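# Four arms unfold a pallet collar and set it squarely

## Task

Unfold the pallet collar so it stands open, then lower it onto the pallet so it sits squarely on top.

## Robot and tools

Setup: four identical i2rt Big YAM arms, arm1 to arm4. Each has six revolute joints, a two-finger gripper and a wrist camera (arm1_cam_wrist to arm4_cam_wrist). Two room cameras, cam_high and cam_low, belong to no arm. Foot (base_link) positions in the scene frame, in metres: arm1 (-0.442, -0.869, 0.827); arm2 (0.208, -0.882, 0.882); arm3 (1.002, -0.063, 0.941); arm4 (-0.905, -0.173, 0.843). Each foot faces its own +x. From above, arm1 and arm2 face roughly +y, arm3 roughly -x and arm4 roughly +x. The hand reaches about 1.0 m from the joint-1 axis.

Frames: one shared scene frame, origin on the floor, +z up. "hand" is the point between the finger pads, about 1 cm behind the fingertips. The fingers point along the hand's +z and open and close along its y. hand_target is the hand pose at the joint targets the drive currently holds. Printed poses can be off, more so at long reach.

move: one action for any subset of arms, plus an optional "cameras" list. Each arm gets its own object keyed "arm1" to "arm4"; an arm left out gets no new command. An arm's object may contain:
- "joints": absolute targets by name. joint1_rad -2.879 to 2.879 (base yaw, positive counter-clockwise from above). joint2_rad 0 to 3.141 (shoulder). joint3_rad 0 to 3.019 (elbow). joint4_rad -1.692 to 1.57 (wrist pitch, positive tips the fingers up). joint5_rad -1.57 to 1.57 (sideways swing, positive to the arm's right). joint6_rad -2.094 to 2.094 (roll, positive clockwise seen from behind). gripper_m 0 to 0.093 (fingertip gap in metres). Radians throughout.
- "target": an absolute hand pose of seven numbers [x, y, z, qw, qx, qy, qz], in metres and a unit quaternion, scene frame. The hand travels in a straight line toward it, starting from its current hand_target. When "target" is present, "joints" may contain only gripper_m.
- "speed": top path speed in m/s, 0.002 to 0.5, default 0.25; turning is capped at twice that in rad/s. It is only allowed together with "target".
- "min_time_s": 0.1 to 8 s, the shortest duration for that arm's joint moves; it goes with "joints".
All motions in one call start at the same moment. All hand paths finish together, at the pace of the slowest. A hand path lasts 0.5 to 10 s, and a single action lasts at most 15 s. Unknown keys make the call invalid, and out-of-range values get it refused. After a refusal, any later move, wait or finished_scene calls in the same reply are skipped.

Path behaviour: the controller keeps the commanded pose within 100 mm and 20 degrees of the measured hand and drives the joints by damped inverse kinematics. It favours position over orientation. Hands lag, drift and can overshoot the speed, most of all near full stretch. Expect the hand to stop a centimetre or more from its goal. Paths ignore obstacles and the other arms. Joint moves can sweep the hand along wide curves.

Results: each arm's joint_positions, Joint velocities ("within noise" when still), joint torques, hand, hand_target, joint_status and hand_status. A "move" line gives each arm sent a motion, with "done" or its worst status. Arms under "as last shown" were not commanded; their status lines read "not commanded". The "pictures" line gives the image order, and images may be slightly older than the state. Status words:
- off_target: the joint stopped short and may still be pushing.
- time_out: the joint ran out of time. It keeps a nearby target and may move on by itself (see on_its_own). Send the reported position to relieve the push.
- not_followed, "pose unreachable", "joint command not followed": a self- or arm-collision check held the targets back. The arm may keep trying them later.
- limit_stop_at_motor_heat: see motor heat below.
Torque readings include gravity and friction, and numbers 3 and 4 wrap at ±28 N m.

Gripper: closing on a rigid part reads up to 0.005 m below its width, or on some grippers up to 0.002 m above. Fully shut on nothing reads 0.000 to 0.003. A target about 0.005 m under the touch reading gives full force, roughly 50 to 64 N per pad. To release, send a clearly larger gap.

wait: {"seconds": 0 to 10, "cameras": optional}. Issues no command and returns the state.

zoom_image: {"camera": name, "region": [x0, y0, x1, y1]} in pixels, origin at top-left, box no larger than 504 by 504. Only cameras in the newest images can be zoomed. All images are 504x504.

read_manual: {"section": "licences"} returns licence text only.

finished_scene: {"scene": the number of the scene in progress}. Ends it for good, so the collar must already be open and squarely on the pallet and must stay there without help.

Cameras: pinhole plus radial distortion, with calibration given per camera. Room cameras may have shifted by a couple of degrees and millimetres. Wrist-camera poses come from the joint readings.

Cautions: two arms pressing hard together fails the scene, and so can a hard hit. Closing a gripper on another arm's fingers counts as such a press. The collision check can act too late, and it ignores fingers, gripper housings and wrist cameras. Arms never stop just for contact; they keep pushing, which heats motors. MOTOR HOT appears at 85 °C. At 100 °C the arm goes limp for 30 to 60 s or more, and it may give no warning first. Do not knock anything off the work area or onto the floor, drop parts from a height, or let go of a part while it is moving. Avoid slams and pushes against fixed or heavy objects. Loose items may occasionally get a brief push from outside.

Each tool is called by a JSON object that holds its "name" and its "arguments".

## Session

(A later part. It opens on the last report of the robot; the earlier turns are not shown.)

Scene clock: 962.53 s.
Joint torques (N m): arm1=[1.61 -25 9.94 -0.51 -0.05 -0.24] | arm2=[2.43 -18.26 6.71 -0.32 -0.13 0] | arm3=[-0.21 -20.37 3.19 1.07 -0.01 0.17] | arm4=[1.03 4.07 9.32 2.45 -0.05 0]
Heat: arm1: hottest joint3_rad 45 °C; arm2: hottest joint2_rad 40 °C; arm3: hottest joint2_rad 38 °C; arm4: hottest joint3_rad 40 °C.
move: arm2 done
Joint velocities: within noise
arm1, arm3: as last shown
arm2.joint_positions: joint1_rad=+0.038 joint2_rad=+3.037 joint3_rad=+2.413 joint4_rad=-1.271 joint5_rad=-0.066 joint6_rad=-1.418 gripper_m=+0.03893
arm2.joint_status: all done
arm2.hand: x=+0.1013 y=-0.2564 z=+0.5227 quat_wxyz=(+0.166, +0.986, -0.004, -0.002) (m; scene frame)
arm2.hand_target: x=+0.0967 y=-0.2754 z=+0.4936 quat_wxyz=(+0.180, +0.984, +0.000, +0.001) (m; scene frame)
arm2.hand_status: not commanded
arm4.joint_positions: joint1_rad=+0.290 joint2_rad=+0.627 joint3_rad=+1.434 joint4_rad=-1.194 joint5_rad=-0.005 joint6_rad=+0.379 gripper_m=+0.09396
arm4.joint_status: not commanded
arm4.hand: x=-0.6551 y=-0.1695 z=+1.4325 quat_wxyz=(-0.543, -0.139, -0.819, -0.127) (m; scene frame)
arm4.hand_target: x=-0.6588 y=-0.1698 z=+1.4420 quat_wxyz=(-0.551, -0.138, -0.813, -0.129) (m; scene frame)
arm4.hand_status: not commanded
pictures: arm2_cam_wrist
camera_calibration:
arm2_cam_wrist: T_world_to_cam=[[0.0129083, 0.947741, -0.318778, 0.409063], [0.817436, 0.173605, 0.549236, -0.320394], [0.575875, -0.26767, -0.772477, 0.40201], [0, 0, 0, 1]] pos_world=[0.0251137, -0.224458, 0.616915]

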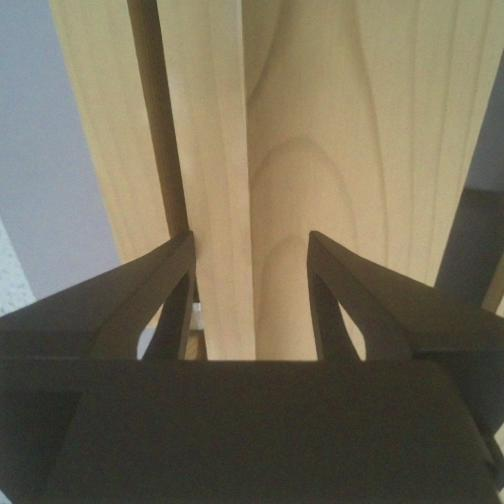

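{"name": "move", "arguments": {"arm2": {"joints": {"joint2_rad": 3.02}, "min_time_s": 0.6}}}

{"name": "move", "arguments": {"arm2": {"joints": {"gripper_m": 0.0455}}, "cameras": ["arm2_cam_wrist"]}}

{"name": "zoom_image", "arguments": {"camera": "arm2_cam_wrist", "region": [150, 140, 350, 300]}}

Scene clock: 975.37 s.
Joint torques (N m): arm1=[1.55 -24.88 9.99 -0.39 -0.05 -0.24] | arm2=[2.67 -23.53 6.63 -0.39 -0.13 0.01] | arm3=[-0.67 -20.42 3.26 0.99 -0.05 0.2] | arm4=[0.91 4.13 9.22 2.47 -0.05 -0.02]
Heat: arm1: hottest joint3_rad 45 °C; arm2: hottest joint2_rad 42 °C; arm3: hottest joint2_rad 38 °C; arm4: hottest joint3_rad 40 °C.
move: arm2 done
Joint velocities: within noise
arm1, arm3, arm4: as last shown
arm2.joint_positions: joint1_rad=+0.038 joint2_rad=+3.037 joint3_rad=+2.413 joint4_rad=-1.271 joint5_rad=-0.066 joint6_rad=-1.418 gripper_m=+0.03893
arm2.joint_status: all done
arm2.hand: x=+0.1012 y=-0.2562 z=+0.5229 quat_wxyz=(+0.166, +0.986, -0.004, -0.002) (m; scene frame)
arm2.hand_target: x=+0.0906 y=-0.2422 z=+0.5351 quat_wxyz=(+0.147, +0.989, +0.001, -0.004) (m; scene frame)
arm2.hand_status: not commanded
pictures: none

Scene clock: 975.77 s.
Joint torques (N m): arm1=[1.55 -24.76 10 -0.46 -0.05 -0.26] | arm2=[2.55 -23.47 6.74 -0.35 -0.13 -0.01] | arm3=[-0.79 -20.19 3.08 0.91 -0.02 0.17] | arm4=[0.91 4.07 9.29 2.47 -0.05 -0.02]
Heat: arm1: hottest joint3_rad 45 °C; arm2: hottest joint2_rad 42 °C; arm3: hottest joint2_rad 38 °C; arm4: hottest joint3_rad 40 °C.
move: arm2 done
Joint velocities: within noise
arm1.joint_positions: joint1_rad=+0.041 joint2_rad=+2.456 joint3_rad=+1.942 joint4_rad=-1.087 joint5_rad=+0.011 joint6_rad=-0.018 gripper_m=+0.09397
arm1.joint_status: not commanded
arm1.hand: x=-0.4182 y=-0.1842 z=+0.7191 quat_wxyz=(+0.005, +0.702, -0.712, +0.006) (m; scene frame)
arm1.hand_target: x=-0.4200 y=-0.1705 z=+0.7204 quat_wxyz=(-0.001, +0.707, -0.707, -0.001) (m; scene frame)
arm1.hand_status: not commanded
arm2.joint_positions: joint1_rad=+0.038 joint2_rad=+3.037 joint3_rad=+2.413 joint4_rad=-1.271 joint5_rad=-0.066 joint6_rad=-1.418 gripper_m=+0.04533
arm2.joint_status: all done
arm2.hand: x=+0.1012 y=-0.2562 z=+0.5229 quat_wxyz=(+0.166, +0.986, -0.004, -0.002) (m; scene frame)
arm2.hand_target: x=+0.0906 y=-0.2422 z=+0.5351 quat_wxyz=(+0.147, +0.989, +0.001, -0.004) (m; scene frame)
arm2.hand_status: not commanded
arm3, arm4: as last shown
pictures: arm2_cam_wrist
camera_calibration:
arm2_cam_wrist: T_world_to_cam=[[0.0128775, 0.947859, -0.31843, 0.408877], [0.817435, 0.173428, 0.549293, -0.320569], [0.575877, -0.26737, -0.77258, 0.402456], [0, 0, 0, 1]] pos_world=[0.0250137, -0.224358, 0.617215]

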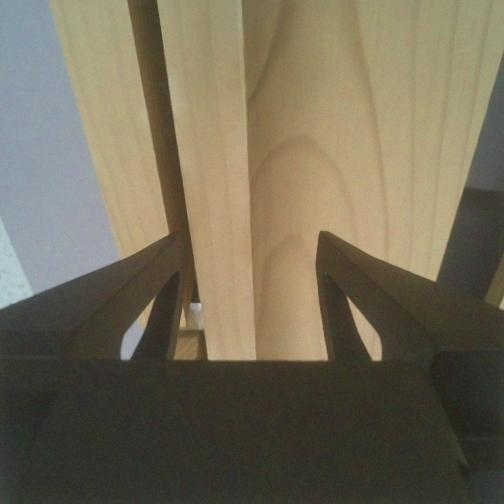

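Scaled by 2.520 from the camera's 504x504 image, which has a finer 720x720 frame.

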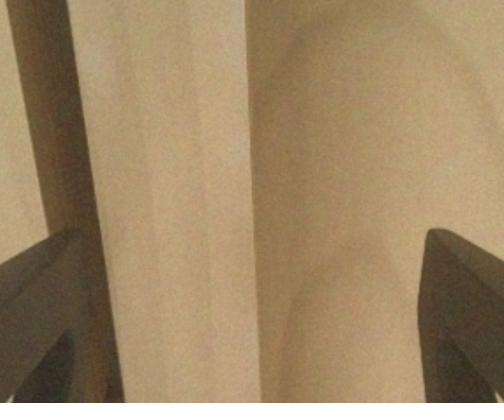

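{"name": "move", "arguments": {"arm2": {"joints": {"joint2_rad": 3.105, "joint4_rad": -1.24, "gripper_m": 0.0435}, "min_time_s": 1.5}, "cameras": ["arm2_cam_wrist"]}}

{"name": "zoom_image", "arguments": {"camera": "arm2_cam_wrist", "region": [150, 140, 350, 300]}}

Scene clock: 994.83 s.
Joint torques (N m): arm1=[1.44 -25.05 9.95 -0.44 -0.05 -0.26] | arm2=[2.61 -19.02 6.54 -0.43 -0.15 -0.02] | arm3=[-0.91 -20.42 3.14 1.09 -0.01 0.16] | arm4=[1.08 4.19 9.26 2.5 -0.05 -0.02]
Heat: arm1: hottest joint3_rad 45 °C; arm2: hottest joint2_rad 47 °C; arm3: hottest joint2_rad 38 °C; arm4: hottest joint3_rad 40 °C.
move: arm2 done
Joint velocities: within noise
arm1, arm4: as last shown
arm2.joint_positions: joint1_rad=+0.038 joint2_rad=+3.065 joint3_rad=+2.413 joint4_rad=-1.247 joint5_rad=-0.066 joint6_rad=-1.418 gripper_m=+0.04356
arm2.joint_status: all done
arm2.hand: x=+0.1025 y=-0.2645 z=+0.5041 quat_wxyz=(+0.168, +0.986, -0.004, -0.002) (m; scene frame)
arm2.hand_target: x=+0.0976 y=-0.2796 z=+0.4818 quat_wxyz=(+0.179, +0.984, +0.000, +0.001) (m; scene frame)
arm2.hand_status: not commanded
arm3.joint_positions: joint1_rad=+0.035 joint2_rad=+2.173 joint3_rad=+1.166 joint4_rad=-0.585 joint5_rad=+0.009 joint6_rad=+0.222 gripper_m=+0.09397
arm3.joint_status: not commanded
arm3.hand: x=+0.5280 y=-0.1834 z=+0.7697 quat_wxyz=(+0.004, -1.000, -0.014, -0.015) (m; scene frame)
arm3.hand_target: x=+0.5202 y=-0.1799 z=+0.7798 quat_wxyz=(+0.000, -1.000, +0.000, +0.000) (m; scene frame)
arm3.hand_status: not commanded
pictures: arm2_cam_wrist
camera_calibration:
arm2_cam_wrist: T_world_to_cam=[[0.0128406, 0.946543, -0.322322, 0.412197], [0.817012, 0.17591, 0.549133, -0.309025], [0.576478, -0.270392, -0.771078, 0.383311], [0, 0, 0, 1]] pos_world=[0.026214, -0.232158, 0.598119]

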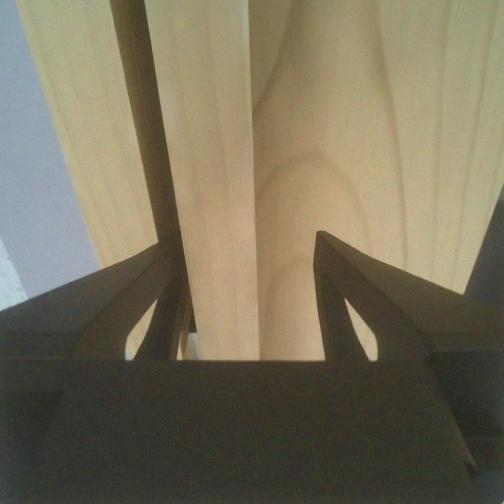

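Scaled by 2.520 from the camera's 504x504 image, which has a finer 720x720 frame.

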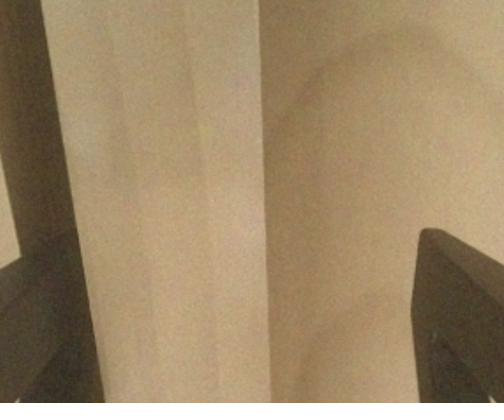

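{"name": "move", "arguments": {"arm2": {"joints": {"gripper_m": 0.062}}, "cameras": ["arm2_cam_wrist", "arm3_cam_wrist", "arm1_cam_wrist"]}}

Scene clock: 1012.23 s.
Joint torques (N m): arm1=[1.38 -24.7 9.99 -0.39 -0.04 -0.25] | arm2=[2.49 -18.84 6.57 -0.96 -0.14 -0.01] | arm3=[-0.38 -20.31 3.36 1.01 -0.01 0.16] | arm4=[0.91 4.07 9.26 2.5 -0.05 -0.01]
Heat: arm1: hottest joint3_rad 45 °C; arm2: hottest joint2_rad 47 °C; arm3: hottest joint2_rad 38 °C; arm4: hottest joint3_rad 40 °C.
move: arm2 done
Joint velocities: within noise
arm1, arm3, arm4: as last shown
arm2.joint_positions: joint1_rad=+0.038 joint2_rad=+3.065 joint3_rad=+2.413 joint4_rad=-1.234 joint5_rad=-0.066 joint6_rad=-1.418 gripper_m=+0.06185
arm2.joint_status: all done
arm2.hand: x=+0.1020 y=-0.2613 z=+0.5030 quat_wxyz=(+0.161, +0.987, -0.004, -0.003) (m; scene frame)
arm2.hand_target: x=+0.0976 y=-0.2797 z=+0.4818 quat_wxyz=(+0.179, +0.984, +0.000, +0.001) (m; scene frame)
arm2.hand_status: not commanded
pictures: arm1_cam_wrist, arm2_cam_wrist, arm3_cam_wrist
camera_calibration:
arm1_cam_wrist: T_world_to_cam=[[0.999005, -0.0351178, 0.0275033, 0.392138], [-0.0446002, -0.796313, 0.603238, -0.595715], [0.000716835, -0.603865, -0.797087, 0.590716], [0, 0, 0, 1]] pos_world=[-0.41874, -0.103892, 0.819424]
arm2_cam_wrist: T_world_to_cam=[[0.0119383, 0.950817, -0.309523, 0.403598], [0.818182, 0.168662, 0.549665, -0.31085], [0.574835, -0.259808, -0.775928, 0.388979], [0, 0, 0, 1]] pos_world=[0.0259144, -0.230259, 0.597606]
arm3_cam_wrist: T_world_to_cam=[[-0.0310145, 0.999499, 0.00636265, 0.196239], [0.791845, 0.0206855, 0.610371, -0.879377], [0.609934, 0.0239686, -0.79209, 0.417006], [0, 0, 0, 1]] pos_world=[0.44807, -0.187946, 0.865804]

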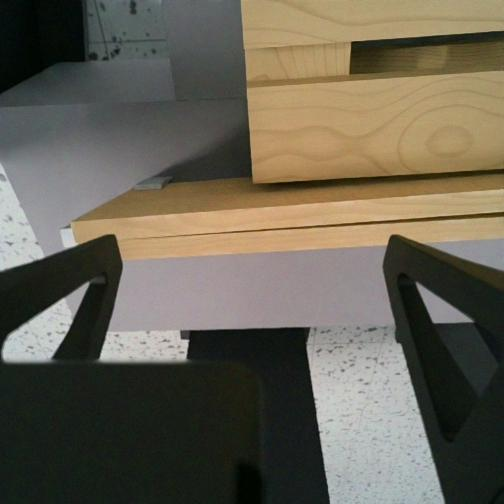

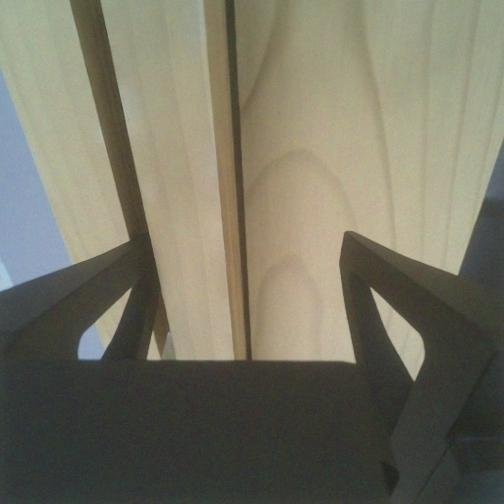

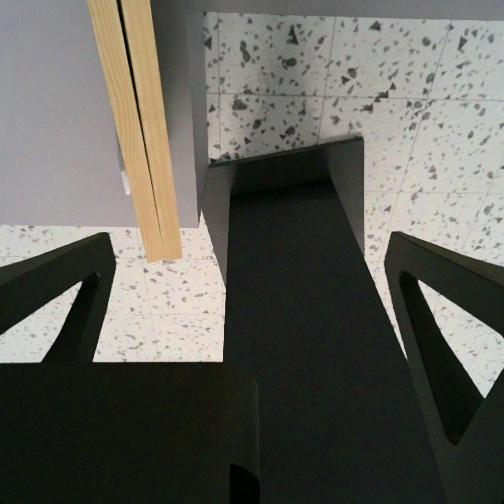

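{"name": "move", "arguments": {"arm2": {"joints": {"gripper_m": 0.042}}}}

{"name": "move", "arguments": {"arm2": {"joints": {"gripper_m": 0.013}}, "cameras": ["arm2_cam_wrist", "arm3_cam_wrist", "cam_high"]}}

Scene clock: 1049.10 s.
Joint torques (N m): arm1=[1.38 -24.94 9.89 -0.42 -0.05 -0.24] | arm2=[2.43 -19.02 6.56 -0.91 -0.13 -0.01] | arm3=[-0.5 -20.19 3.3 1.06 -0.05 0.17] | arm4=[1.03 4.13 9.24 2.45 -0.06 0]
Heat: arm1: hottest joint3_rad 45 °C; arm2: hottest joint2_rad 47 °C; arm3: hottest joint2_rad 38 °C; arm4: hottest joint3_rad 40 °C.
move: arm2 done
Joint velocities: arm1=[within noise] | arm2=[-0.005 -0.005 -0.017 0.002 -0.007 -0.183 -0.001] | arm3=[within noise] | arm4=[within noise]
arm1, arm3, arm4: as last shown
arm2.joint_positions: joint1_rad=+0.038 joint2_rad=+3.066 joint3_rad=+2.413 joint4_rad=-1.236 joint5_rad=-0.066 joint6_rad=-1.418 gripper_m=+0.04209
arm2.joint_status: all done
arm2.hand: x=+0.1019 y=-0.2623 z=+0.5027 quat_wxyz=(+0.163, +0.987, -0.003, -0.003) (m; scene frame)
arm2.hand_target: x=+0.0977 y=-0.2796 z=+0.4819 quat_wxyz=(+0.179, +0.984, +0.000, +0.001) (m; scene frame)
arm2.hand_status: not commanded
pictures: none

Scene clock: 1049.73 s.
Joint torques (N m): arm1=[1.55 -25.11 9.91 -0.42 -0.06 -0.26] | arm2=[2.55 -18.67 6.58 0.2 -0.15 0.16] | arm3=[-0.56 -20.19 3.29 1.1 -0.02 0.16] | arm4=[1.14 4.07 9.24 2.44 -0.06 -0.01]
Heat: arm1: hottest joint3_rad 45 °C; arm2: hottest joint2_rad 47 °C; arm3: hottest joint2_rad 38 °C; arm4: hottest joint3_rad 40 °C.
move: arm2 off_target
Joint velocities: within noise
arm1, arm3, arm4: as last shown
arm2.joint_positions: joint1_rad=+0.041 joint2_rad=+3.066 joint3_rad=+2.412 joint4_rad=-1.269 joint5_rad=-0.066 joint6_rad=-1.437 gripper_m=+0.01905
arm2.joint_status: gripper_m off_target (ended at +0.01908, target +0.01300)
arm2.hand: x=+0.1016 y=-0.2707 z=+0.5050 quat_wxyz=(+0.179, +0.984, +0.007, -0.001) (m; scene frame)
arm2.hand_target: x=+0.0976 y=-0.2797 z=+0.4818 quat_wxyz=(+0.179, +0.984, +0.000, +0.001) (m; scene frame)
arm2.hand_status: not commanded
pictures: arm2_cam_wrist, arm3_cam_wrist, cam_high
camera_calibration:
arm2_cam_wrist: T_world_to_cam=[[-0.00773745, 0.938972, -0.343908, 0.429295], [0.814373, 0.205495, 0.542742, -0.296303], [0.580291, -0.27587, -0.766263, 0.378579], [0, 0, 0, 1]] pos_world=[0.0249366, -0.237769, 0.598545]
arm3_cam_wrist: T_world_to_cam=[[-0.0310145, 0.999499, 0.00636265, 0.196239], [0.791845, 0.0206855, 0.610371, -0.879377], [0.609934, 0.0239686, -0.79209, 0.417006], [0, 0, 0, 1]] pos_world=[0.44807, -0.187946, 0.865804]

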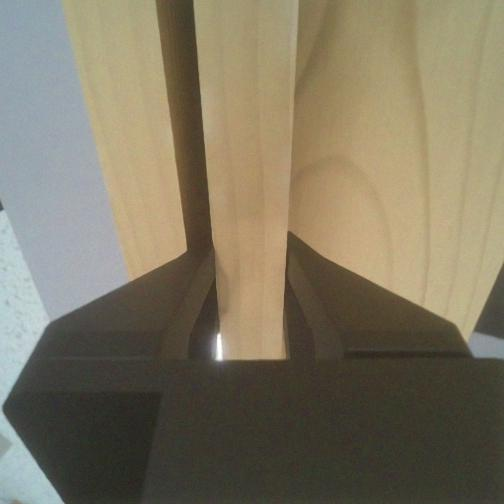

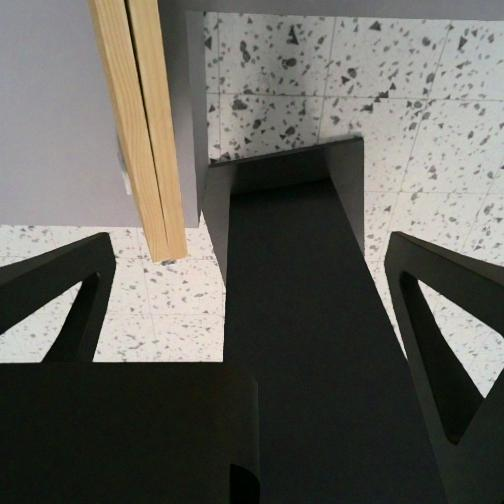

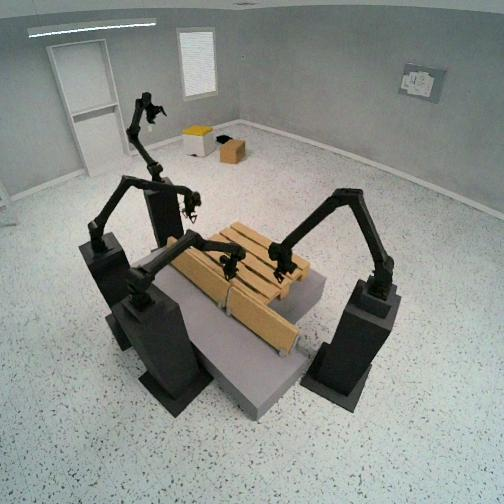

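{"name": "move", "arguments": {"arm3": {"target": [0.255, -0.267, 0.59, 0.1695, 0.9615, -0.0376, -0.2131], "speed": 0.25, "joints": {"gripper_m": 0.045}}, "cameras": ["arm3_cam_wrist", "arm2_cam_wrist", "cam_high"]}}

{"name": "zoom_image", "arguments": {"camera": "arm3_cam_wrist", "region": [120, 40, 380, 280]}}

Scene clock: 1096.60 s.
Joint torques (N m): arm1=[1.38 -24.94 9.87 -0.39 -0.06 -0.24] | arm2=[2.37 -19.08 6.48 0.25 -0.15 0.15] | arm3=[-1.03 -23.77 8.35 0.92 -0.25 0.14] | arm4=[1.14 4.13 9.25 2.47 -0.05 -0.01]
Heat: arm1: hottest joint3_rad 46 °C; arm2: hottest joint2_rad 43 °C; arm3: hottest joint2_rad 38 °C; arm4: hottest joint3_rad 40 °C.
move: arm3 off_target
Joint velocities: within noise
arm1, arm2, arm4: as last shown
arm3.joint_positions: joint1_rad=+0.017 joint2_rad=+2.881 joint3_rad=+1.983 joint4_rad=-0.177 joint5_rad=-0.203 joint6_rad=+0.331 gripper_m=+0.04514
arm3.joint_status: all done
arm3.hand: x=+0.2751 y=-0.2738 z=+0.5829 quat_wxyz=(-0.165, -0.965, +0.024, +0.202) (m; scene frame)
arm3.hand_target: x=+0.2560 y=-0.2666 z=+0.5909 quat_wxyz=(-0.170, -0.961, +0.037, +0.214) (m; scene frame)
arm3.hand_status: off_target (0.022 m and 2.2 deg from the pose sent, 0.337 m and 33.8 deg at the start)
pictures: arm2_cam_wrist, arm3_cam_wrist, cam_high
camera_calibration:
arm2_cam_wrist: T_world_to_cam=[[-0.00773745, 0.938972, -0.343908, 0.429295], [0.814373, 0.205495, 0.542742, -0.296303], [0.580291, -0.27587, -0.766263, 0.378579], [0, 0, 0, 1]] pos_world=[0.0249366, -0.237769, 0.598545]
arm3_cam_wrist: T_world_to_cam=[[-0.0234012, 0.944433, -0.327869, 0.457491], [0.976155, 0.0923816, 0.196435, -0.353014], [0.215809, -0.315455, -0.924075, 0.517823], [0, 0, 0, 1]] pos_world=[0.243552, -0.236108, 0.697849]

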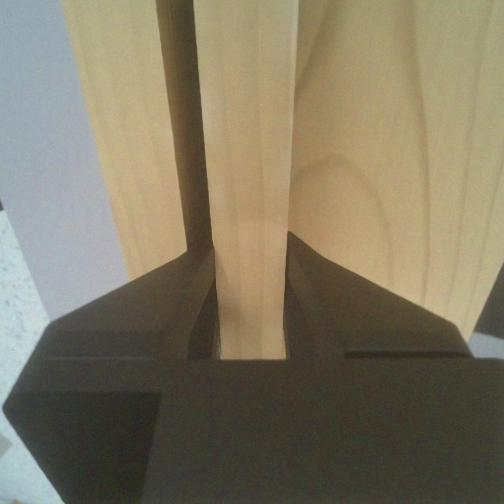

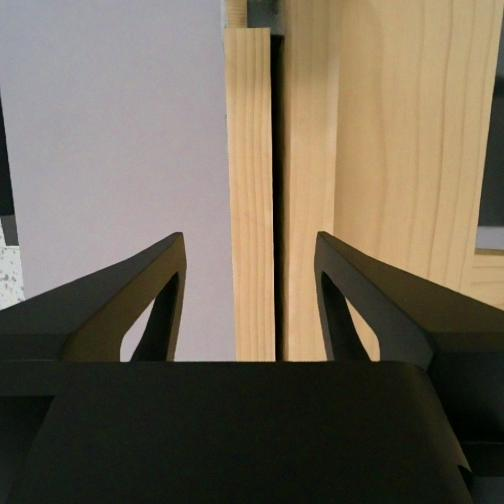

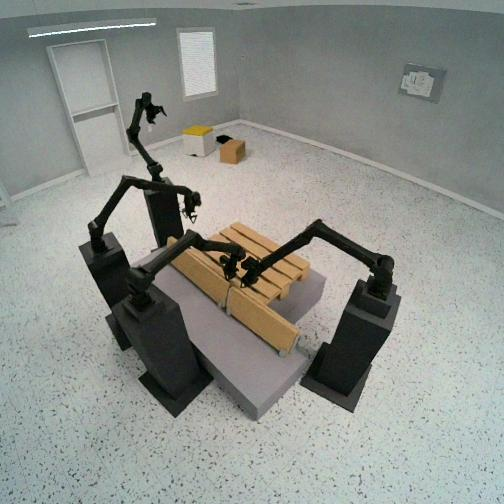

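Scaled by 1.938 from the camera's 504x504 image, which has a finer 720x720 frame.

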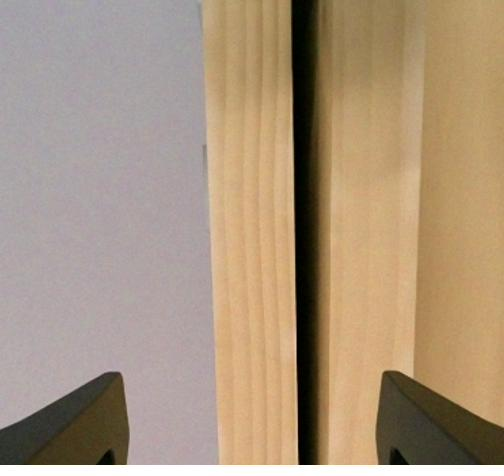

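{"name": "move", "arguments": {"arm3": {"target": [0.2294, -0.2861, 0.537, 0.1695, 0.9615, -0.0376, -0.2131], "speed": 0.1, "joints": {"gripper_m": 0.028}}, "cameras": ["arm3_cam_wrist"]}}

{"name": "zoom_image", "arguments": {"camera": "arm3_cam_wrist", "region": [150, 100, 350, 300]}}

Scene clock: 1117.90 s.
Joint torques (N m): arm1=[1.49 -24.94 9.99 -0.46 -0.06 -0.26] | arm2=[2.32 -18.96 6.6 0.18 -0.14 0.16] | arm3=[0.97 -23.94 9.02 0.84 -0.09 0.11] | arm4=[0.91 4.19 9.26 2.5 -0.05 -0.01]
Heat: arm1: hottest joint3_rad 46 °C; arm2: hottest joint2_rad 43 °C; arm3: hottest joint2_rad 38 °C; arm4: hottest joint3_rad 40 °C.
move: arm3 done
Joint velocities: within noise
arm1, arm2: as last shown
arm2.joint_positions: joint1_rad=+0.041 joint2_rad=+3.066 joint3_rad=+2.412 joint4_rad=-1.269 joint5_rad=-0.066 joint6_rad=-1.438 gripper_m=+0.01905
arm3.joint_positions: joint1_rad=+0.017 joint2_rad=+3.091 joint3_rad=+2.328 joint4_rad=-0.292 joint5_rad=-0.198 joint6_rad=+0.347 gripper_m=+0.02812
arm3.joint_status: all done
arm3.hand: x=+0.2355 y=-0.2820 z=+0.5390 quat_wxyz=(-0.167, -0.963, +0.031, +0.211) (m; scene frame)
arm3.hand_target: x=+0.2299 y=-0.2858 z=+0.5374 quat_wxyz=(-0.170, -0.961, +0.038, +0.214) (m; scene frame)
arm3.hand_status: done (0.008 m and 0.8 deg from the pose sent, 0.066 m and 2.2 deg at the start)
arm4.joint_positions: joint1_rad=+0.290 joint2_rad=+0.627 joint3_rad=+1.434 joint4_rad=-1.194 joint5_rad=-0.005 joint6_rad=+0.379 gripper_m=+0.09396
arm4.joint_status: not commanded
arm4.hand: x=-0.6551 y=-0.1695 z=+1.4325 quat_wxyz=(-0.543, -0.139, -0.819, -0.127) (m; scene frame)
arm4.hand_target: x=-0.6588 y=-0.1698 z=+1.4420 quat_wxyz=(-0.551, -0.138, -0.813, -0.129) (m; scene frame)
arm4.hand_status: not commanded
pictures: arm3_cam_wrist
camera_calibration:
arm3_cam_wrist: T_world_to_cam=[[-0.0126007, 0.942457, -0.334089, 0.450259], [0.980569, 0.0770608, 0.180403, -0.301789], [0.195767, -0.325324, -0.925116, 0.485675], [0, 0, 0, 1]] pos_world=[0.206519, -0.243092, 0.654176]

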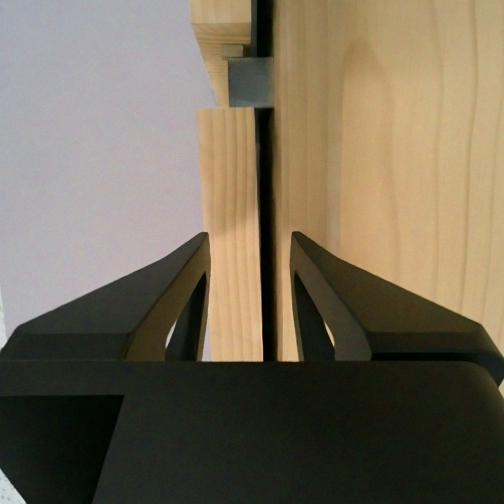

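Scaled by 2.520 from the camera's 504x504 image, which has a finer 720x720 frame.

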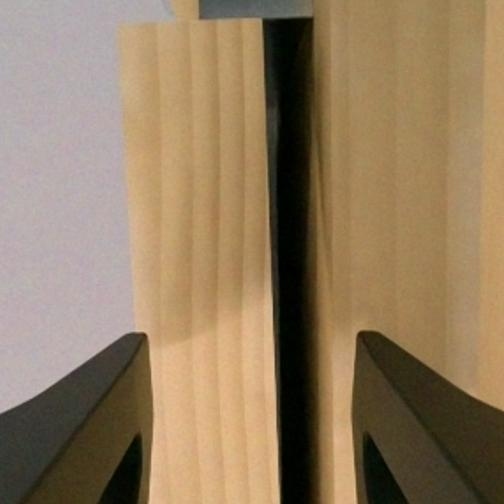

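{"name": "move", "arguments": {"arm3": {"target": [0.2299, -0.299, 0.540, 0.1695, 0.9615, -0.0376, -0.2131], "speed": 0.06}, "cameras": ["arm3_cam_wrist"]}}

{"name": "zoom_image", "arguments": {"camera": "arm3_cam_wrist", "region": [150, 100, 350, 300]}}

Scene clock: 1144.83 s.
Joint torques (N m): arm1=[1.79 -24.88 9.99 -0.4 -0.05 -0.25] | arm2=[2.43 -19.02 6.53 0.18 -0.15 0.16] | arm3=[2.26 -24.06 9.13 0.95 -0.01 0.16] | arm4=[1.03 4.07 9.25 2.45 -0.04 0]
Heat: arm1: hottest joint3_rad 46 °C; arm2: hottest joint2_rad 43 °C; arm3: hottest joint2_rad 38 °C; arm4: hottest joint3_rad 40 °C.
move: arm3 off_target
Joint velocities: within noise
arm1, arm2, arm4: as last shown
arm3.joint_positions: joint1_rad=+0.017 joint2_rad=+3.091 joint3_rad=+2.330 joint4_rad=-0.295 joint5_rad=-0.192 joint6_rad=+0.361 gripper_m=+0.02812
arm3.joint_status: not commanded
arm3.hand: x=+0.2352 y=-0.2815 z=+0.5391 quat_wxyz=(-0.165, -0.963, +0.039, +0.210) (m; scene frame)
arm3.hand_target: x=+0.2310 y=-0.2987 z=+0.5409 quat_wxyz=(-0.170, -0.961, +0.038, +0.214) (m; scene frame)
arm3.hand_status: off_target (0.018 m and 0.7 deg from the pose sent, 0.018 m and 0.8 deg at the start)
pictures: arm3_cam_wrist
camera_calibration:
arm3_cam_wrist: T_world_to_cam=[[0.00291717, 0.942545, -0.334065, 0.446104], [0.980854, 0.0623532, 0.184491, -0.30784], [0.194721, -0.328207, -0.924318, 0.485061], [0, 0, 0, 1]] pos_world=[0.206193, -0.242077, 0.654172]

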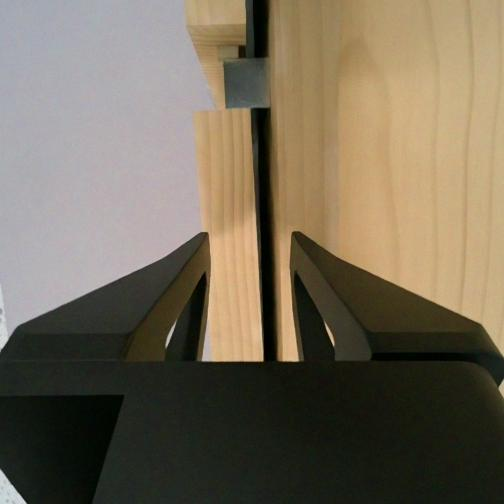

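Scaled by 2.520 from the camera's 504x504 image, which has a finer 720x720 frame.

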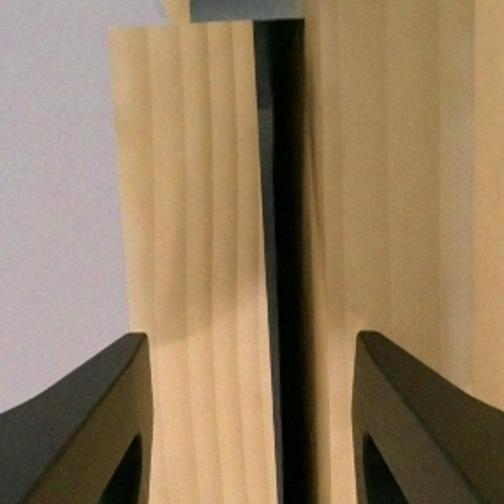

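{"name": "move", "arguments": {"arm3": {"joints": {"joint1_rad": 0.066}, "min_time_s": 1.5}, "cameras": ["arm3_cam_wrist"]}}

{"name": "zoom_image", "arguments": {"camera": "arm3_cam_wrist", "region": [150, 100, 350, 300]}}

Scene clock: 1152.43 s.
Joint torques (N m): arm1=[1.55 -25.05 9.89 -0.38 -0.05 -0.23] | arm2=[2.2 -18.9 6.46 0.21 -0.15 0.14] | arm3=[2.02 -24.94 8.77 1.03 -0.4 0.14] | arm4=[0.85 4.19 9.26 2.45 -0.06 -0.01]
Heat: arm1: hottest joint3_rad 46 °C; arm2: hottest joint2_rad 43 °C; arm3: hottest joint2_rad 38 °C; arm4: hottest joint3_rad 40 °C.
move: arm3 done
Joint velocities: within noise
arm1.joint_positions: joint1_rad=+0.041 joint2_rad=+2.456 joint3_rad=+1.942 joint4_rad=-1.087 joint5_rad=+0.011 joint6_rad=-0.018 gripper_m=+0.09397
arm1.joint_status: not commanded
arm1.hand: x=-0.4182 y=-0.1842 z=+0.7191 quat_wxyz=(+0.005, +0.702, -0.712, +0.006) (m; scene frame)
arm1.hand_target: x=-0.4200 y=-0.1705 z=+0.7204 quat_wxyz=(-0.001, +0.707, -0.707, -0.001) (m; scene frame)
arm1.hand_status: not commanded
arm2, arm4: as last shown
arm3.joint_positions: joint1_rad=+0.045 joint2_rad=+3.096 joint3_rad=+2.336 joint4_rad=-0.297 joint5_rad=-0.182 joint6_rad=+0.362 gripper_m=+0.02811
arm3.joint_status: all done
arm3.hand: x=+0.2414 y=-0.3013 z=+0.5369 quat_wxyz=(-0.163, -0.964, +0.027, +0.208) (m; scene frame)
arm3.hand_target: x=+0.2379 y=-0.3207 z=+0.5410 quat_wxyz=(-0.173, -0.962, +0.024, +0.211) (m; scene frame)
arm3.hand_status: not commanded
pictures: arm3_cam_wrist
camera_calibration:
arm3_cam_wrist: T_world_to_cam=[[-0.0184945, 0.944976, -0.326616, 0.465858], [0.979296, 0.0829849, 0.184642, -0.305828], [0.201587, -0.316439, -0.926946, 0.478596], [0, 0, 0, 1]] pos_world=[0.211633, -0.263399, 0.652258]

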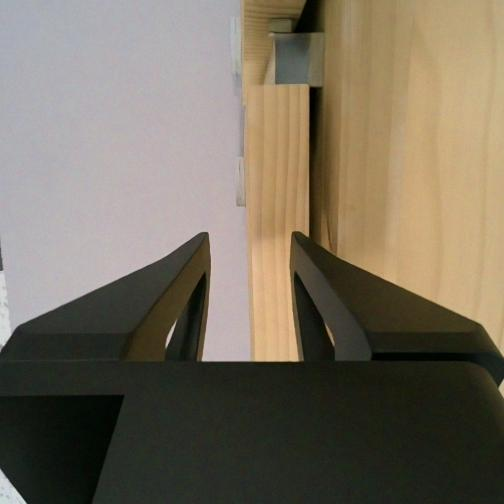

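Scaled by 2.520 from the camera's 504x504 image, which has a finer 720x720 frame.

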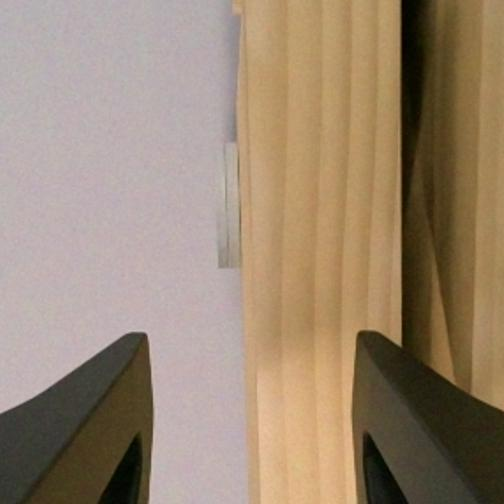

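{"name": "move", "arguments": {"arm3": {"joints": {"joint1_rad": 0.008}, "min_time_s": 1.5}, "cameras": ["arm3_cam_wrist"]}}

{"name": "zoom_image", "arguments": {"camera": "arm3_cam_wrist", "region": [150, 100, 350, 300]}}

Scene clock: 1164.83 s.
Joint torques (N m): arm1=[1.73 -25.05 9.95 -0.4 -0.05 -0.27] | arm2=[2.26 -19.08 6.56 0.18 -0.14 0.17] | arm3=[-1.03 -24.82 8.72 0.99 -0.02 0.13] | arm4=[1.2 4.19 9.32 2.47 -0.06 -0.01]
Heat: arm1: hottest joint3_rad 46 °C; arm2: hottest joint2_rad 43 °C; arm3: hottest joint2_rad 39 °C; arm4: hottest joint3_rad 40 °C.
move: arm3 done
Joint velocities: within noise
arm1, arm2, arm4: as last shown
arm3.joint_positions: joint1_rad=+0.027 joint2_rad=+3.100 joint3_rad=+2.336 joint4_rad=-0.297 joint5_rad=-0.191 joint6_rad=+0.363 gripper_m=+0.02811
arm3.joint_status: all done
arm3.hand: x=+0.2396 y=-0.2879 z=+0.5341 quat_wxyz=(-0.165, -0.964, +0.036, +0.207) (m; scene frame)
arm3.hand_target: x=+0.2245 y=-0.2757 z=+0.5406 quat_wxyz=(-0.166, -0.961, +0.052, +0.216) (m; scene frame)
arm3.hand_status: not commanded
pictures: arm3_cam_wrist
camera_calibration:
arm3_cam_wrist: T_world_to_cam=[[-0.00196483, 0.942897, -0.33308, 0.451181], [0.979334, 0.0691771, 0.190053, -0.311617], [0.202241, -0.325823, -0.923546, 0.47595], [0, 0, 0, 1]] pos_world=[0.209806, -0.248784, 0.649065]

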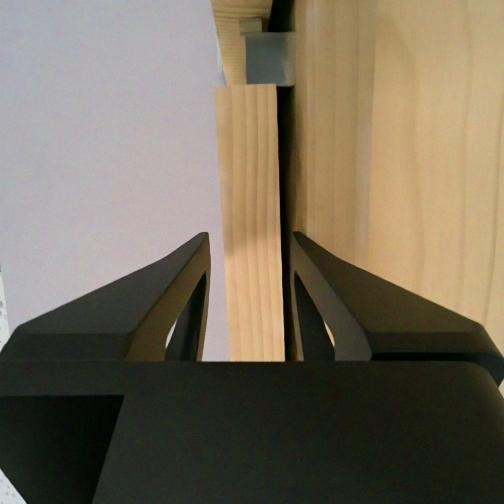

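Scaled by 2.520 from the camera's 504x504 image, which has a finer 720x720 frame.

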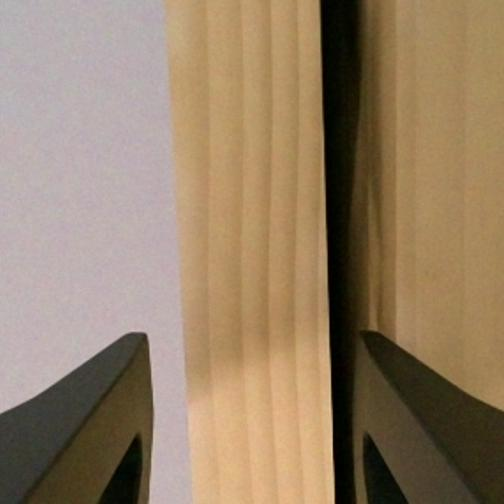

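{"name": "move", "arguments": {"arm3": {"target": [0.300, -0.274, 0.548, 0.1722, 0.9764, -0.0227, -0.1285], "speed": 0.1}, "cameras": ["arm3_cam_wrist"]}}

{"name": "zoom_image", "arguments": {"camera": "arm3_cam_wrist", "region": [150, 100, 350, 300]}}

Scene clock: 1237.47 s.
Joint torques (N m): arm1=[1.38 -25.05 9.96 -0.4 -0.06 -0.26] | arm2=[2.32 -18.96 6.53 0.21 -0.15 0.15] | arm3=[-0.56 -26.46 4.07 0.62 0.01 -0.28] | arm4=[0.91 4.13 9.28 2.45 -0.06 -0.01]
Heat: arm1: hottest joint3_rad 46 °C; arm2: hottest joint2_rad 43 °C; arm3: hottest joint2_rad 39 °C; arm4: hottest joint3_rad 40 °C.
move: arm3 off_target
Joint velocities: within noise
arm1, arm2, arm4: as last shown
arm3.joint_positions: joint1_rad=+0.027 joint2_rad=+2.980 joint3_rad=+2.095 joint4_rad=-0.330 joint5_rad=-0.263 joint6_rad=+0.336 gripper_m=+0.02811
arm3.joint_status: not commanded
arm3.hand: x=+0.3058 y=-0.2842 z=+0.5367 quat_wxyz=(-0.176, -0.976, +0.024, +0.126) (m; scene frame)
arm3.hand_target: x=+0.2999 y=-0.2741 z=+0.5475 quat_wxyz=(-0.172, -0.976, +0.023, +0.128) (m; scene frame)
arm3.hand_status: off_target (0.016 m and 0.5 deg from the pose sent, 0.063 m and 9.2 deg at the start)
pictures: arm3_cam_wrist
camera_calibration:
arm3_cam_wrist: T_world_to_cam=[[-0.000933711, 0.936481, -0.350718, 0.456028], [0.93288, 0.127139, 0.337002, -0.425328], [0.360186, -0.326863, -0.873743, 0.390824], [0, 0, 0, 1]] pos_world=[0.256437, -0.24524, 0.644754]

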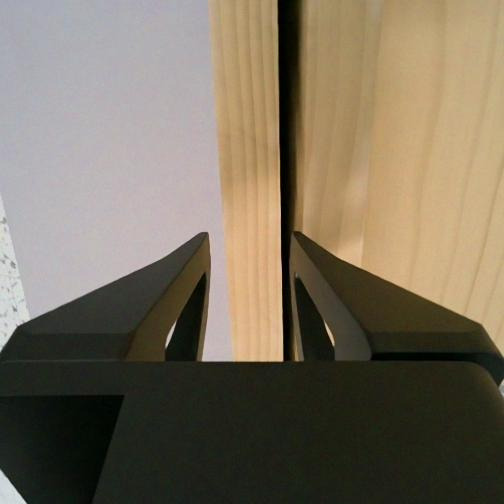

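Scaled by 2.520 from the camera's 504x504 image, which has a finer 720x720 frame.

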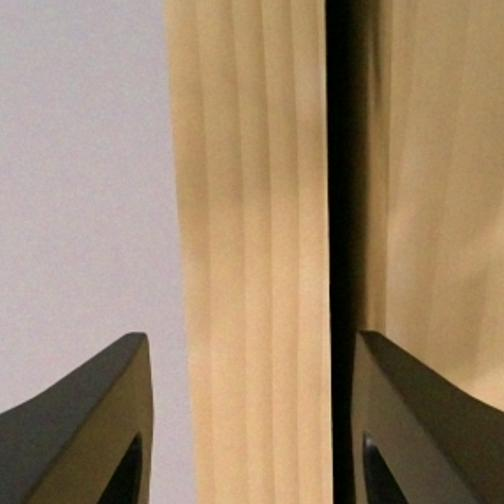

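{"name": "move", "arguments": {"arm3": {"joints": {"joint1_rad": 0.052, "joint2_rad": 3.053, "joint3_rad": 2.185, "joint4_rad": -0.352}, "min_time_s": 1.5}, "cameras": ["arm3_cam_wrist"]}}

{"name": "zoom_image", "arguments": {"camera": "arm3_cam_wrist", "region": [150, 100, 350, 300]}}

Scene clock: 1263.87 s.
Joint torques (N m): arm1=[1.55 -24.94 9.92 -0.39 -0.05 -0.25] | arm2=[2.26 -18.96 6.54 0.2 -0.15 0.15] | arm3=[1.2 -21.42 8.24 1.09 0.04 -0.25] | arm4=[1.14 4.13 9.29 2.5 -0.05 -0.01]
Heat: arm1: hottest joint3_rad 47 °C; arm2: hottest joint2_rad 43 °C; arm3: hottest joint2_rad 42 °C; arm4: hottest joint3_rad 40 °C.
move: arm3 done
Joint velocities: within noise
arm1, arm2, arm4: as last shown
arm3.joint_positions: joint1_rad=+0.039 joint2_rad=+3.015 joint3_rad=+2.140 joint4_rad=-0.351 joint5_rad=-0.264 joint6_rad=+0.335 gripper_m=+0.02811
arm3.joint_status: all done
arm3.hand: x=+0.3093 y=-0.2930 z=+0.5243 quat_wxyz=(-0.176, -0.977, +0.018, +0.119) (m; scene frame)
arm3.hand_target: x=+0.3098 y=-0.3020 z=+0.5120 quat_wxyz=(-0.175, -0.977, +0.004, +0.123) (m; scene frame)
arm3.hand_status: not commanded
pictures: arm3_cam_wrist
camera_calibration:
arm3_cam_wrist: T_world_to_cam=[[-0.00955846, 0.937243, -0.348546, 0.461737], [0.927079, 0.138934, 0.34817, -0.423892], [0.374745, -0.319801, -0.870226, 0.371532], [0, 0, 0, 1]] pos_world=[0.258165, -0.25505, 0.631839]

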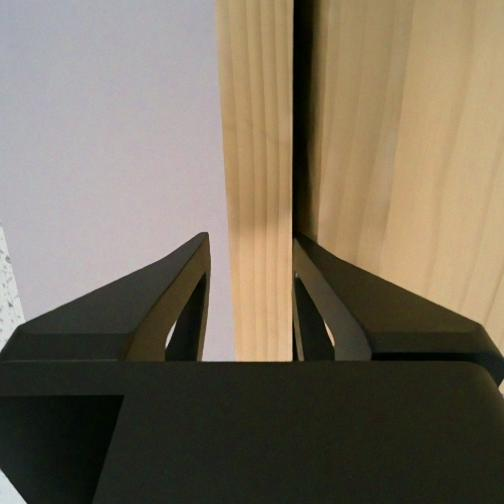

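Scaled by 2.520 from the camera's 504x504 image, which has a finer 720x720 frame.

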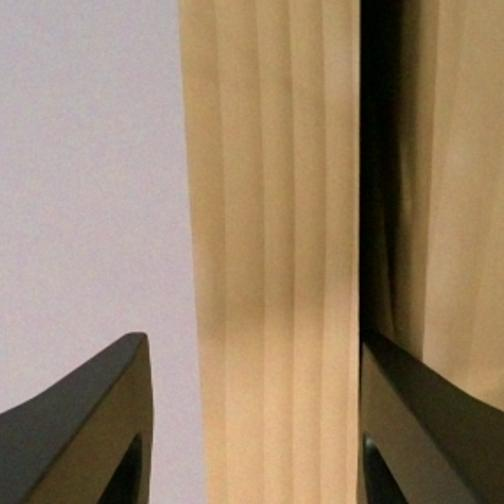

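{"name": "move", "arguments": {"arm3": {"joints": {"gripper_m": 0.0345}}}}

{"name": "move", "arguments": {"arm3": {"joints": {"joint2_rad": 3.078, "joint3_rad": 2.214, "joint4_rad": -0.356}, "min_time_s": 1.0}, "cameras": ["arm3_cam_wrist"]}}

{"name": "zoom_image", "arguments": {"camera": "arm3_cam_wrist", "region": [150, 140, 350, 300]}}

Scene clock: 1291.03 s.
Joint torques (N m): arm1=[1.44 -24.88 9.98 -0.35 -0.06 -0.25] | arm2=[2.49 -18.73 6.57 0.17 -0.15 0.16] | arm3=[1.14 -21.3 8.25 1.14 0.05 -0.22] | arm4=[1.03 4.19 9.26 2.52 -0.07 0]
Heat: arm1: hottest joint3_rad 47 °C; arm2: hottest joint2_rad 43 °C; arm3: hottest joint2_rad 40 °C; arm4: hottest joint3_rad 40 °C.
move: arm3 done
Joint velocities: within noise
arm1, arm4: as last shown
arm2.joint_positions: joint1_rad=+0.041 joint2_rad=+3.066 joint3_rad=+2.412 joint4_rad=-1.269 joint5_rad=-0.066 joint6_rad=-1.438 gripper_m=+0.01905
arm2.joint_status: not commanded
arm2.hand: x=+0.1016 y=-0.2707 z=+0.5050 quat_wxyz=(+0.179, +0.984, +0.007, -0.001) (m; scene frame)
arm2.hand_target: x=+0.0976 y=-0.2797 z=+0.4818 quat_wxyz=(+0.179, +0.984, +0.000, +0.001) (m; scene frame)
arm2.hand_status: not commanded
arm3.joint_positions: joint1_rad=+0.041 joint2_rad=+3.015 joint3_rad=+2.142 joint4_rad=-0.352 joint5_rad=-0.265 joint6_rad=+0.335 gripper_m=+0.03427
arm3.joint_status: all done
arm3.hand: x=+0.3088 y=-0.2945 z=+0.5249 quat_wxyz=(-0.176, -0.977, +0.017, +0.120) (m; scene frame)
arm3.hand_target: x=+0.3097 y=-0.3021 z=+0.5121 quat_wxyz=(-0.174, -0.977, +0.004, +0.124) (m; scene frame)
arm3.hand_status: not commanded
pictures: none

Scene clock: 1292.37 s.
Joint torques (N m): arm1=[1.49 -24.82 9.94 -0.42 -0.05 -0.25] | arm2=[2.26 -18.84 6.6 0.24 -0.14 0.16] | arm3=[1.03 -20.48 8.34 1.11 0.06 -0.25] | arm4=[0.91 4.13 9.25 2.47 -0.06 -0.02]
Heat: arm1: hottest joint3_rad 47 °C; arm2: hottest joint2_rad 43 °C; arm3: hottest joint2_rad 40 °C; arm4: hottest joint3_rad 40 °C.
move: arm3 done
Joint velocities: within noise
arm1, arm2, arm4: as last shown
arm3.joint_positions: joint1_rad=+0.043 joint2_rad=+3.031 joint3_rad=+2.170 joint4_rad=-0.358 joint5_rad=-0.265 joint6_rad=+0.335 gripper_m=+0.03435
arm3.joint_status: all done
arm3.hand: x=+0.3049 y=-0.2970 z=+0.5222 quat_wxyz=(-0.177, -0.976, +0.016, +0.123) (m; scene frame)
arm3.hand_target: x=+0.3096 y=-0.3023 z=+0.5036 quat_wxyz=(-0.174, -0.977, +0.003, +0.124) (m; scene frame)
arm3.hand_status: not commanded
pictures: arm3_cam_wrist
camera_calibration:
arm3_cam_wrist: T_world_to_cam=[[-0.0154977, 0.936259, -0.350969, 0.467425], [0.929048, 0.143245, 0.341101, -0.414153], [0.369634, -0.320781, -0.87205, 0.372376], [0, 0, 0, 1]] pos_world=[0.25437, -0.258854, 0.63005]

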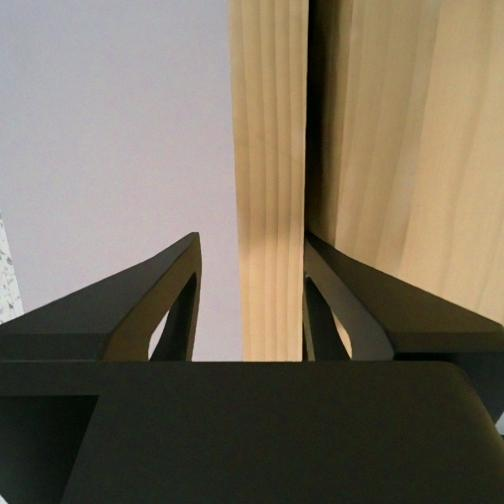

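Scaled by 2.520 from the camera's 504x504 image, which has a finer 720x720 frame.

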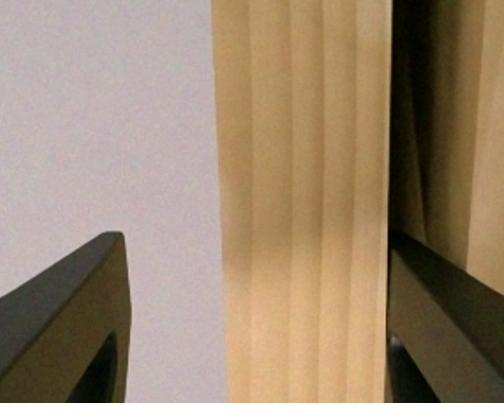

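{"name": "move", "arguments": {"arm3": {"joints": {"gripper_m": 0.0415}}}}

{"name": "move", "arguments": {"arm3": {"joints": {"joint2_rad": 3.113, "joint3_rad": 2.252, "joint4_rad": -0.362}, "min_time_s": 1.0}, "cameras": ["arm3_cam_wrist"]}}

{"name": "zoom_image", "arguments": {"camera": "arm3_cam_wrist", "region": [150, 140, 350, 300]}}

Scene clock: 1308.27 s.
Joint torques (N m): arm1=[1.73 -24.82 10.02 -0.42 -0.04 -0.25] | arm2=[2.26 -19.02 6.53 0.2 -0.15 0.15] | arm3=[1.08 -21.07 8.27 1.14 0.12 -0.22] | arm4=[1.03 4.19 9.22 2.47 -0.06 -0.02]
Heat: arm1: hottest joint3_rad 47 °C; arm2: hottest joint2_rad 43 °C; arm3: hottest joint2_rad 42 °C; arm4: hottest joint3_rad 40 °C.
move: arm3 done
Joint velocities: within noise
arm1, arm2: as last shown
arm3.joint_positions: joint1_rad=+0.046 joint2_rad=+3.031 joint3_rad=+2.172 joint4_rad=-0.358 joint5_rad=-0.267 joint6_rad=+0.335 gripper_m=+0.04128
arm3.joint_status: all done
arm3.hand: x=+0.3050 y=-0.3002 z=+0.5229 quat_wxyz=(-0.179, -0.976, +0.014, +0.123) (m; scene frame)
arm3.hand_target: x=+0.3096 y=-0.3022 z=+0.5035 quat_wxyz=(-0.174, -0.977, +0.004, +0.123) (m; scene frame)
arm3.hand_status: not commanded
arm4.joint_positions: joint1_rad=+0.290 joint2_rad=+0.627 joint3_rad=+1.434 joint4_rad=-1.194 joint5_rad=-0.005 joint6_rad=+0.379 gripper_m=+0.09396
arm4.joint_status: not commanded
arm4.hand: x=-0.6551 y=-0.1695 z=+1.4325 quat_wxyz=(-0.543, -0.139, -0.819, -0.127) (m; scene frame)
arm4.hand_target: x=-0.6588 y=-0.1698 z=+1.4420 quat_wxyz=(-0.551, -0.138, -0.813, -0.129) (m; scene frame)
arm4.hand_status: not commanded
pictures: none

Scene clock: 1309.60 s.
Joint torques (N m): arm1=[1.49 -25 9.95 -0.44 -0.07 -0.23] | arm2=[2.32 -19.02 6.57 0.18 -0.16 0.16] | arm3=[0.44 -20.19 7.95 1.09 0.16 -0.22] | arm4=[1.03 4.13 9.29 2.52 -0.05 -0.02]
Heat: arm1: hottest joint3_rad 47 °C; arm2: hottest joint2_rad 43 °C; arm3: hottest joint2_rad 42 °C; arm4: hottest joint3_rad 40 °C.
move: arm3 done
Joint velocities: within noise
arm1, arm2, arm4: as last shown
arm3.joint_positions: joint1_rad=+0.049 joint2_rad=+3.057 joint3_rad=+2.214 joint4_rad=-0.362 joint5_rad=-0.267 joint6_rad=+0.335 gripper_m=+0.04134
arm3.joint_status: all done
arm3.hand: x=+0.2992 y=-0.3039 z=+0.5183 quat_wxyz=(-0.181, -0.975, +0.012, +0.128) (m; scene frame)
arm3.hand_target: x=+0.3114 y=-0.3018 z=+0.4904 quat_wxyz=(-0.174, -0.977, +0.004, +0.122) (m; scene frame)
arm3.hand_status: not commanded
pictures: arm3_cam_wrist
camera_calibration:
arm3_cam_wrist: T_world_to_cam=[[-0.0267017, 0.934072, -0.356084, 0.4778], [0.932269, 0.151828, 0.328364, -0.398253], [0.360779, -0.323198, -0.874861, 0.372131], [0, 0, 0, 1]] pos_world=[0.24978, -0.265561, 0.626472]

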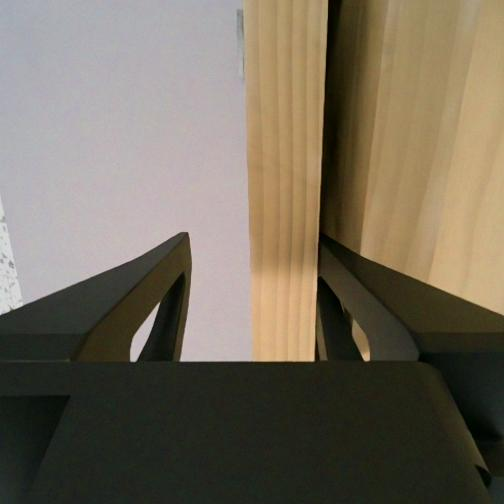

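Scaled by 2.520 from the camera's 504x504 image, which has a finer 720x720 frame.

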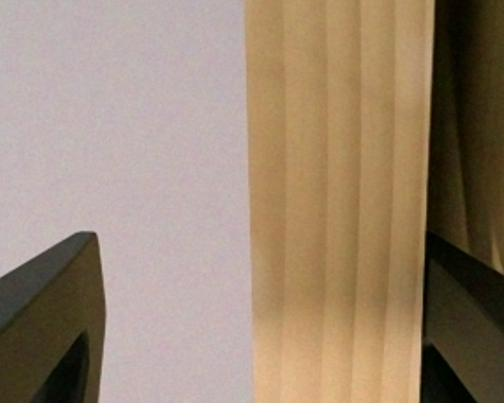

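{"name": "move", "arguments": {"arm3": {"joints": {"joint1_rad": 0.045, "joint2_rad": 3.135, "joint3_rad": 2.285, "joint4_rad": -0.366, "gripper_m": 0.043}, "min_time_s": 1.0}, "cameras": ["arm3_cam_wrist"]}}

{"name": "zoom_image", "arguments": {"camera": "arm3_cam_wrist", "region": [200, 140, 400, 300]}}

Scene clock: 1318.93 s.
Joint torques (N m): arm1=[1.26 -25.11 9.94 -0.47 -0.06 -0.24] | arm2=[2.37 -18.96 6.54 0.18 -0.15 0.16] | arm3=[0.03 -20.42 8.21 1.24 0.23 -0.23] | arm4=[0.79 4.19 9.31 2.47 -0.05 -0.01]
Heat: arm1: hottest joint3_rad 47 °C; arm2: hottest joint2_rad 43 °C; arm3: hottest joint2_rad 41 °C; arm4: hottest joint3_rad 40 °C.
move: arm3 done
Joint velocities: within noise
arm1.joint_positions: joint1_rad=+0.041 joint2_rad=+2.456 joint3_rad=+1.942 joint4_rad=-1.087 joint5_rad=+0.011 joint6_rad=-0.018 gripper_m=+0.09397
arm1.joint_status: not commanded
arm1.hand: x=-0.4182 y=-0.1842 z=+0.7191 quat_wxyz=(+0.005, +0.702, -0.712, +0.006) (m; scene frame)
arm1.hand_target: x=-0.4200 y=-0.1705 z=+0.7204 quat_wxyz=(-0.001, +0.707, -0.707, -0.001) (m; scene frame)
arm1.hand_status: not commanded
arm2, arm4: as last shown
arm3.joint_positions: joint1_rad=+0.051 joint2_rad=+3.074 joint3_rad=+2.245 joint4_rad=-0.369 joint5_rad=-0.268 joint6_rad=+0.335 gripper_m=+0.04282
arm3.joint_status: all done
joint sent to its limit — arm3.joint2_rad, upper limit.
arm3.hand: x=+0.2949 y=-0.3067 z=+0.5160 quat_wxyz=(-0.182, -0.974, +0.010, +0.131) (m; scene frame)
arm3.hand_target: x=+0.3046 y=-0.2982 z=+0.4878 quat_wxyz=(-0.175, -0.976, +0.007, +0.127) (m; scene frame)
arm3.hand_status: not commanded
pictures: arm3_cam_wrist
camera_calibration:
arm3_cam_wrist: T_world_to_cam=[[-0.0313404, 0.932944, -0.358654, 0.481871], [0.934231, 0.154893, 0.321278, -0.389087], [0.355288, -0.324997, -0.87644, 0.372704], [0, 0, 0, 1]] pos_world=[0.246182, -0.268164, 0.624483]

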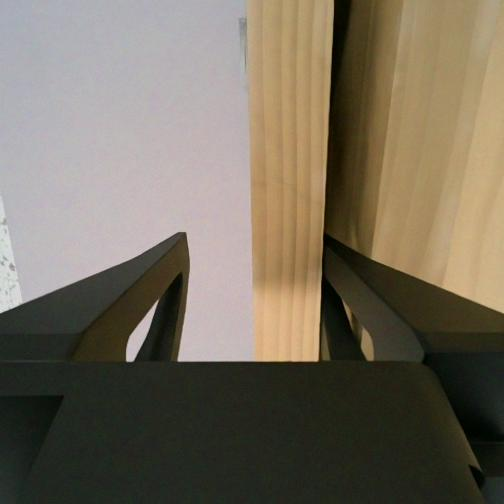

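Scaled by 2.520 from the camera's 504x504 image, which has a finer 720x720 frame.

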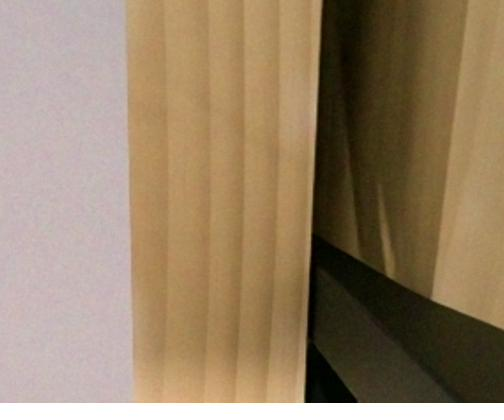

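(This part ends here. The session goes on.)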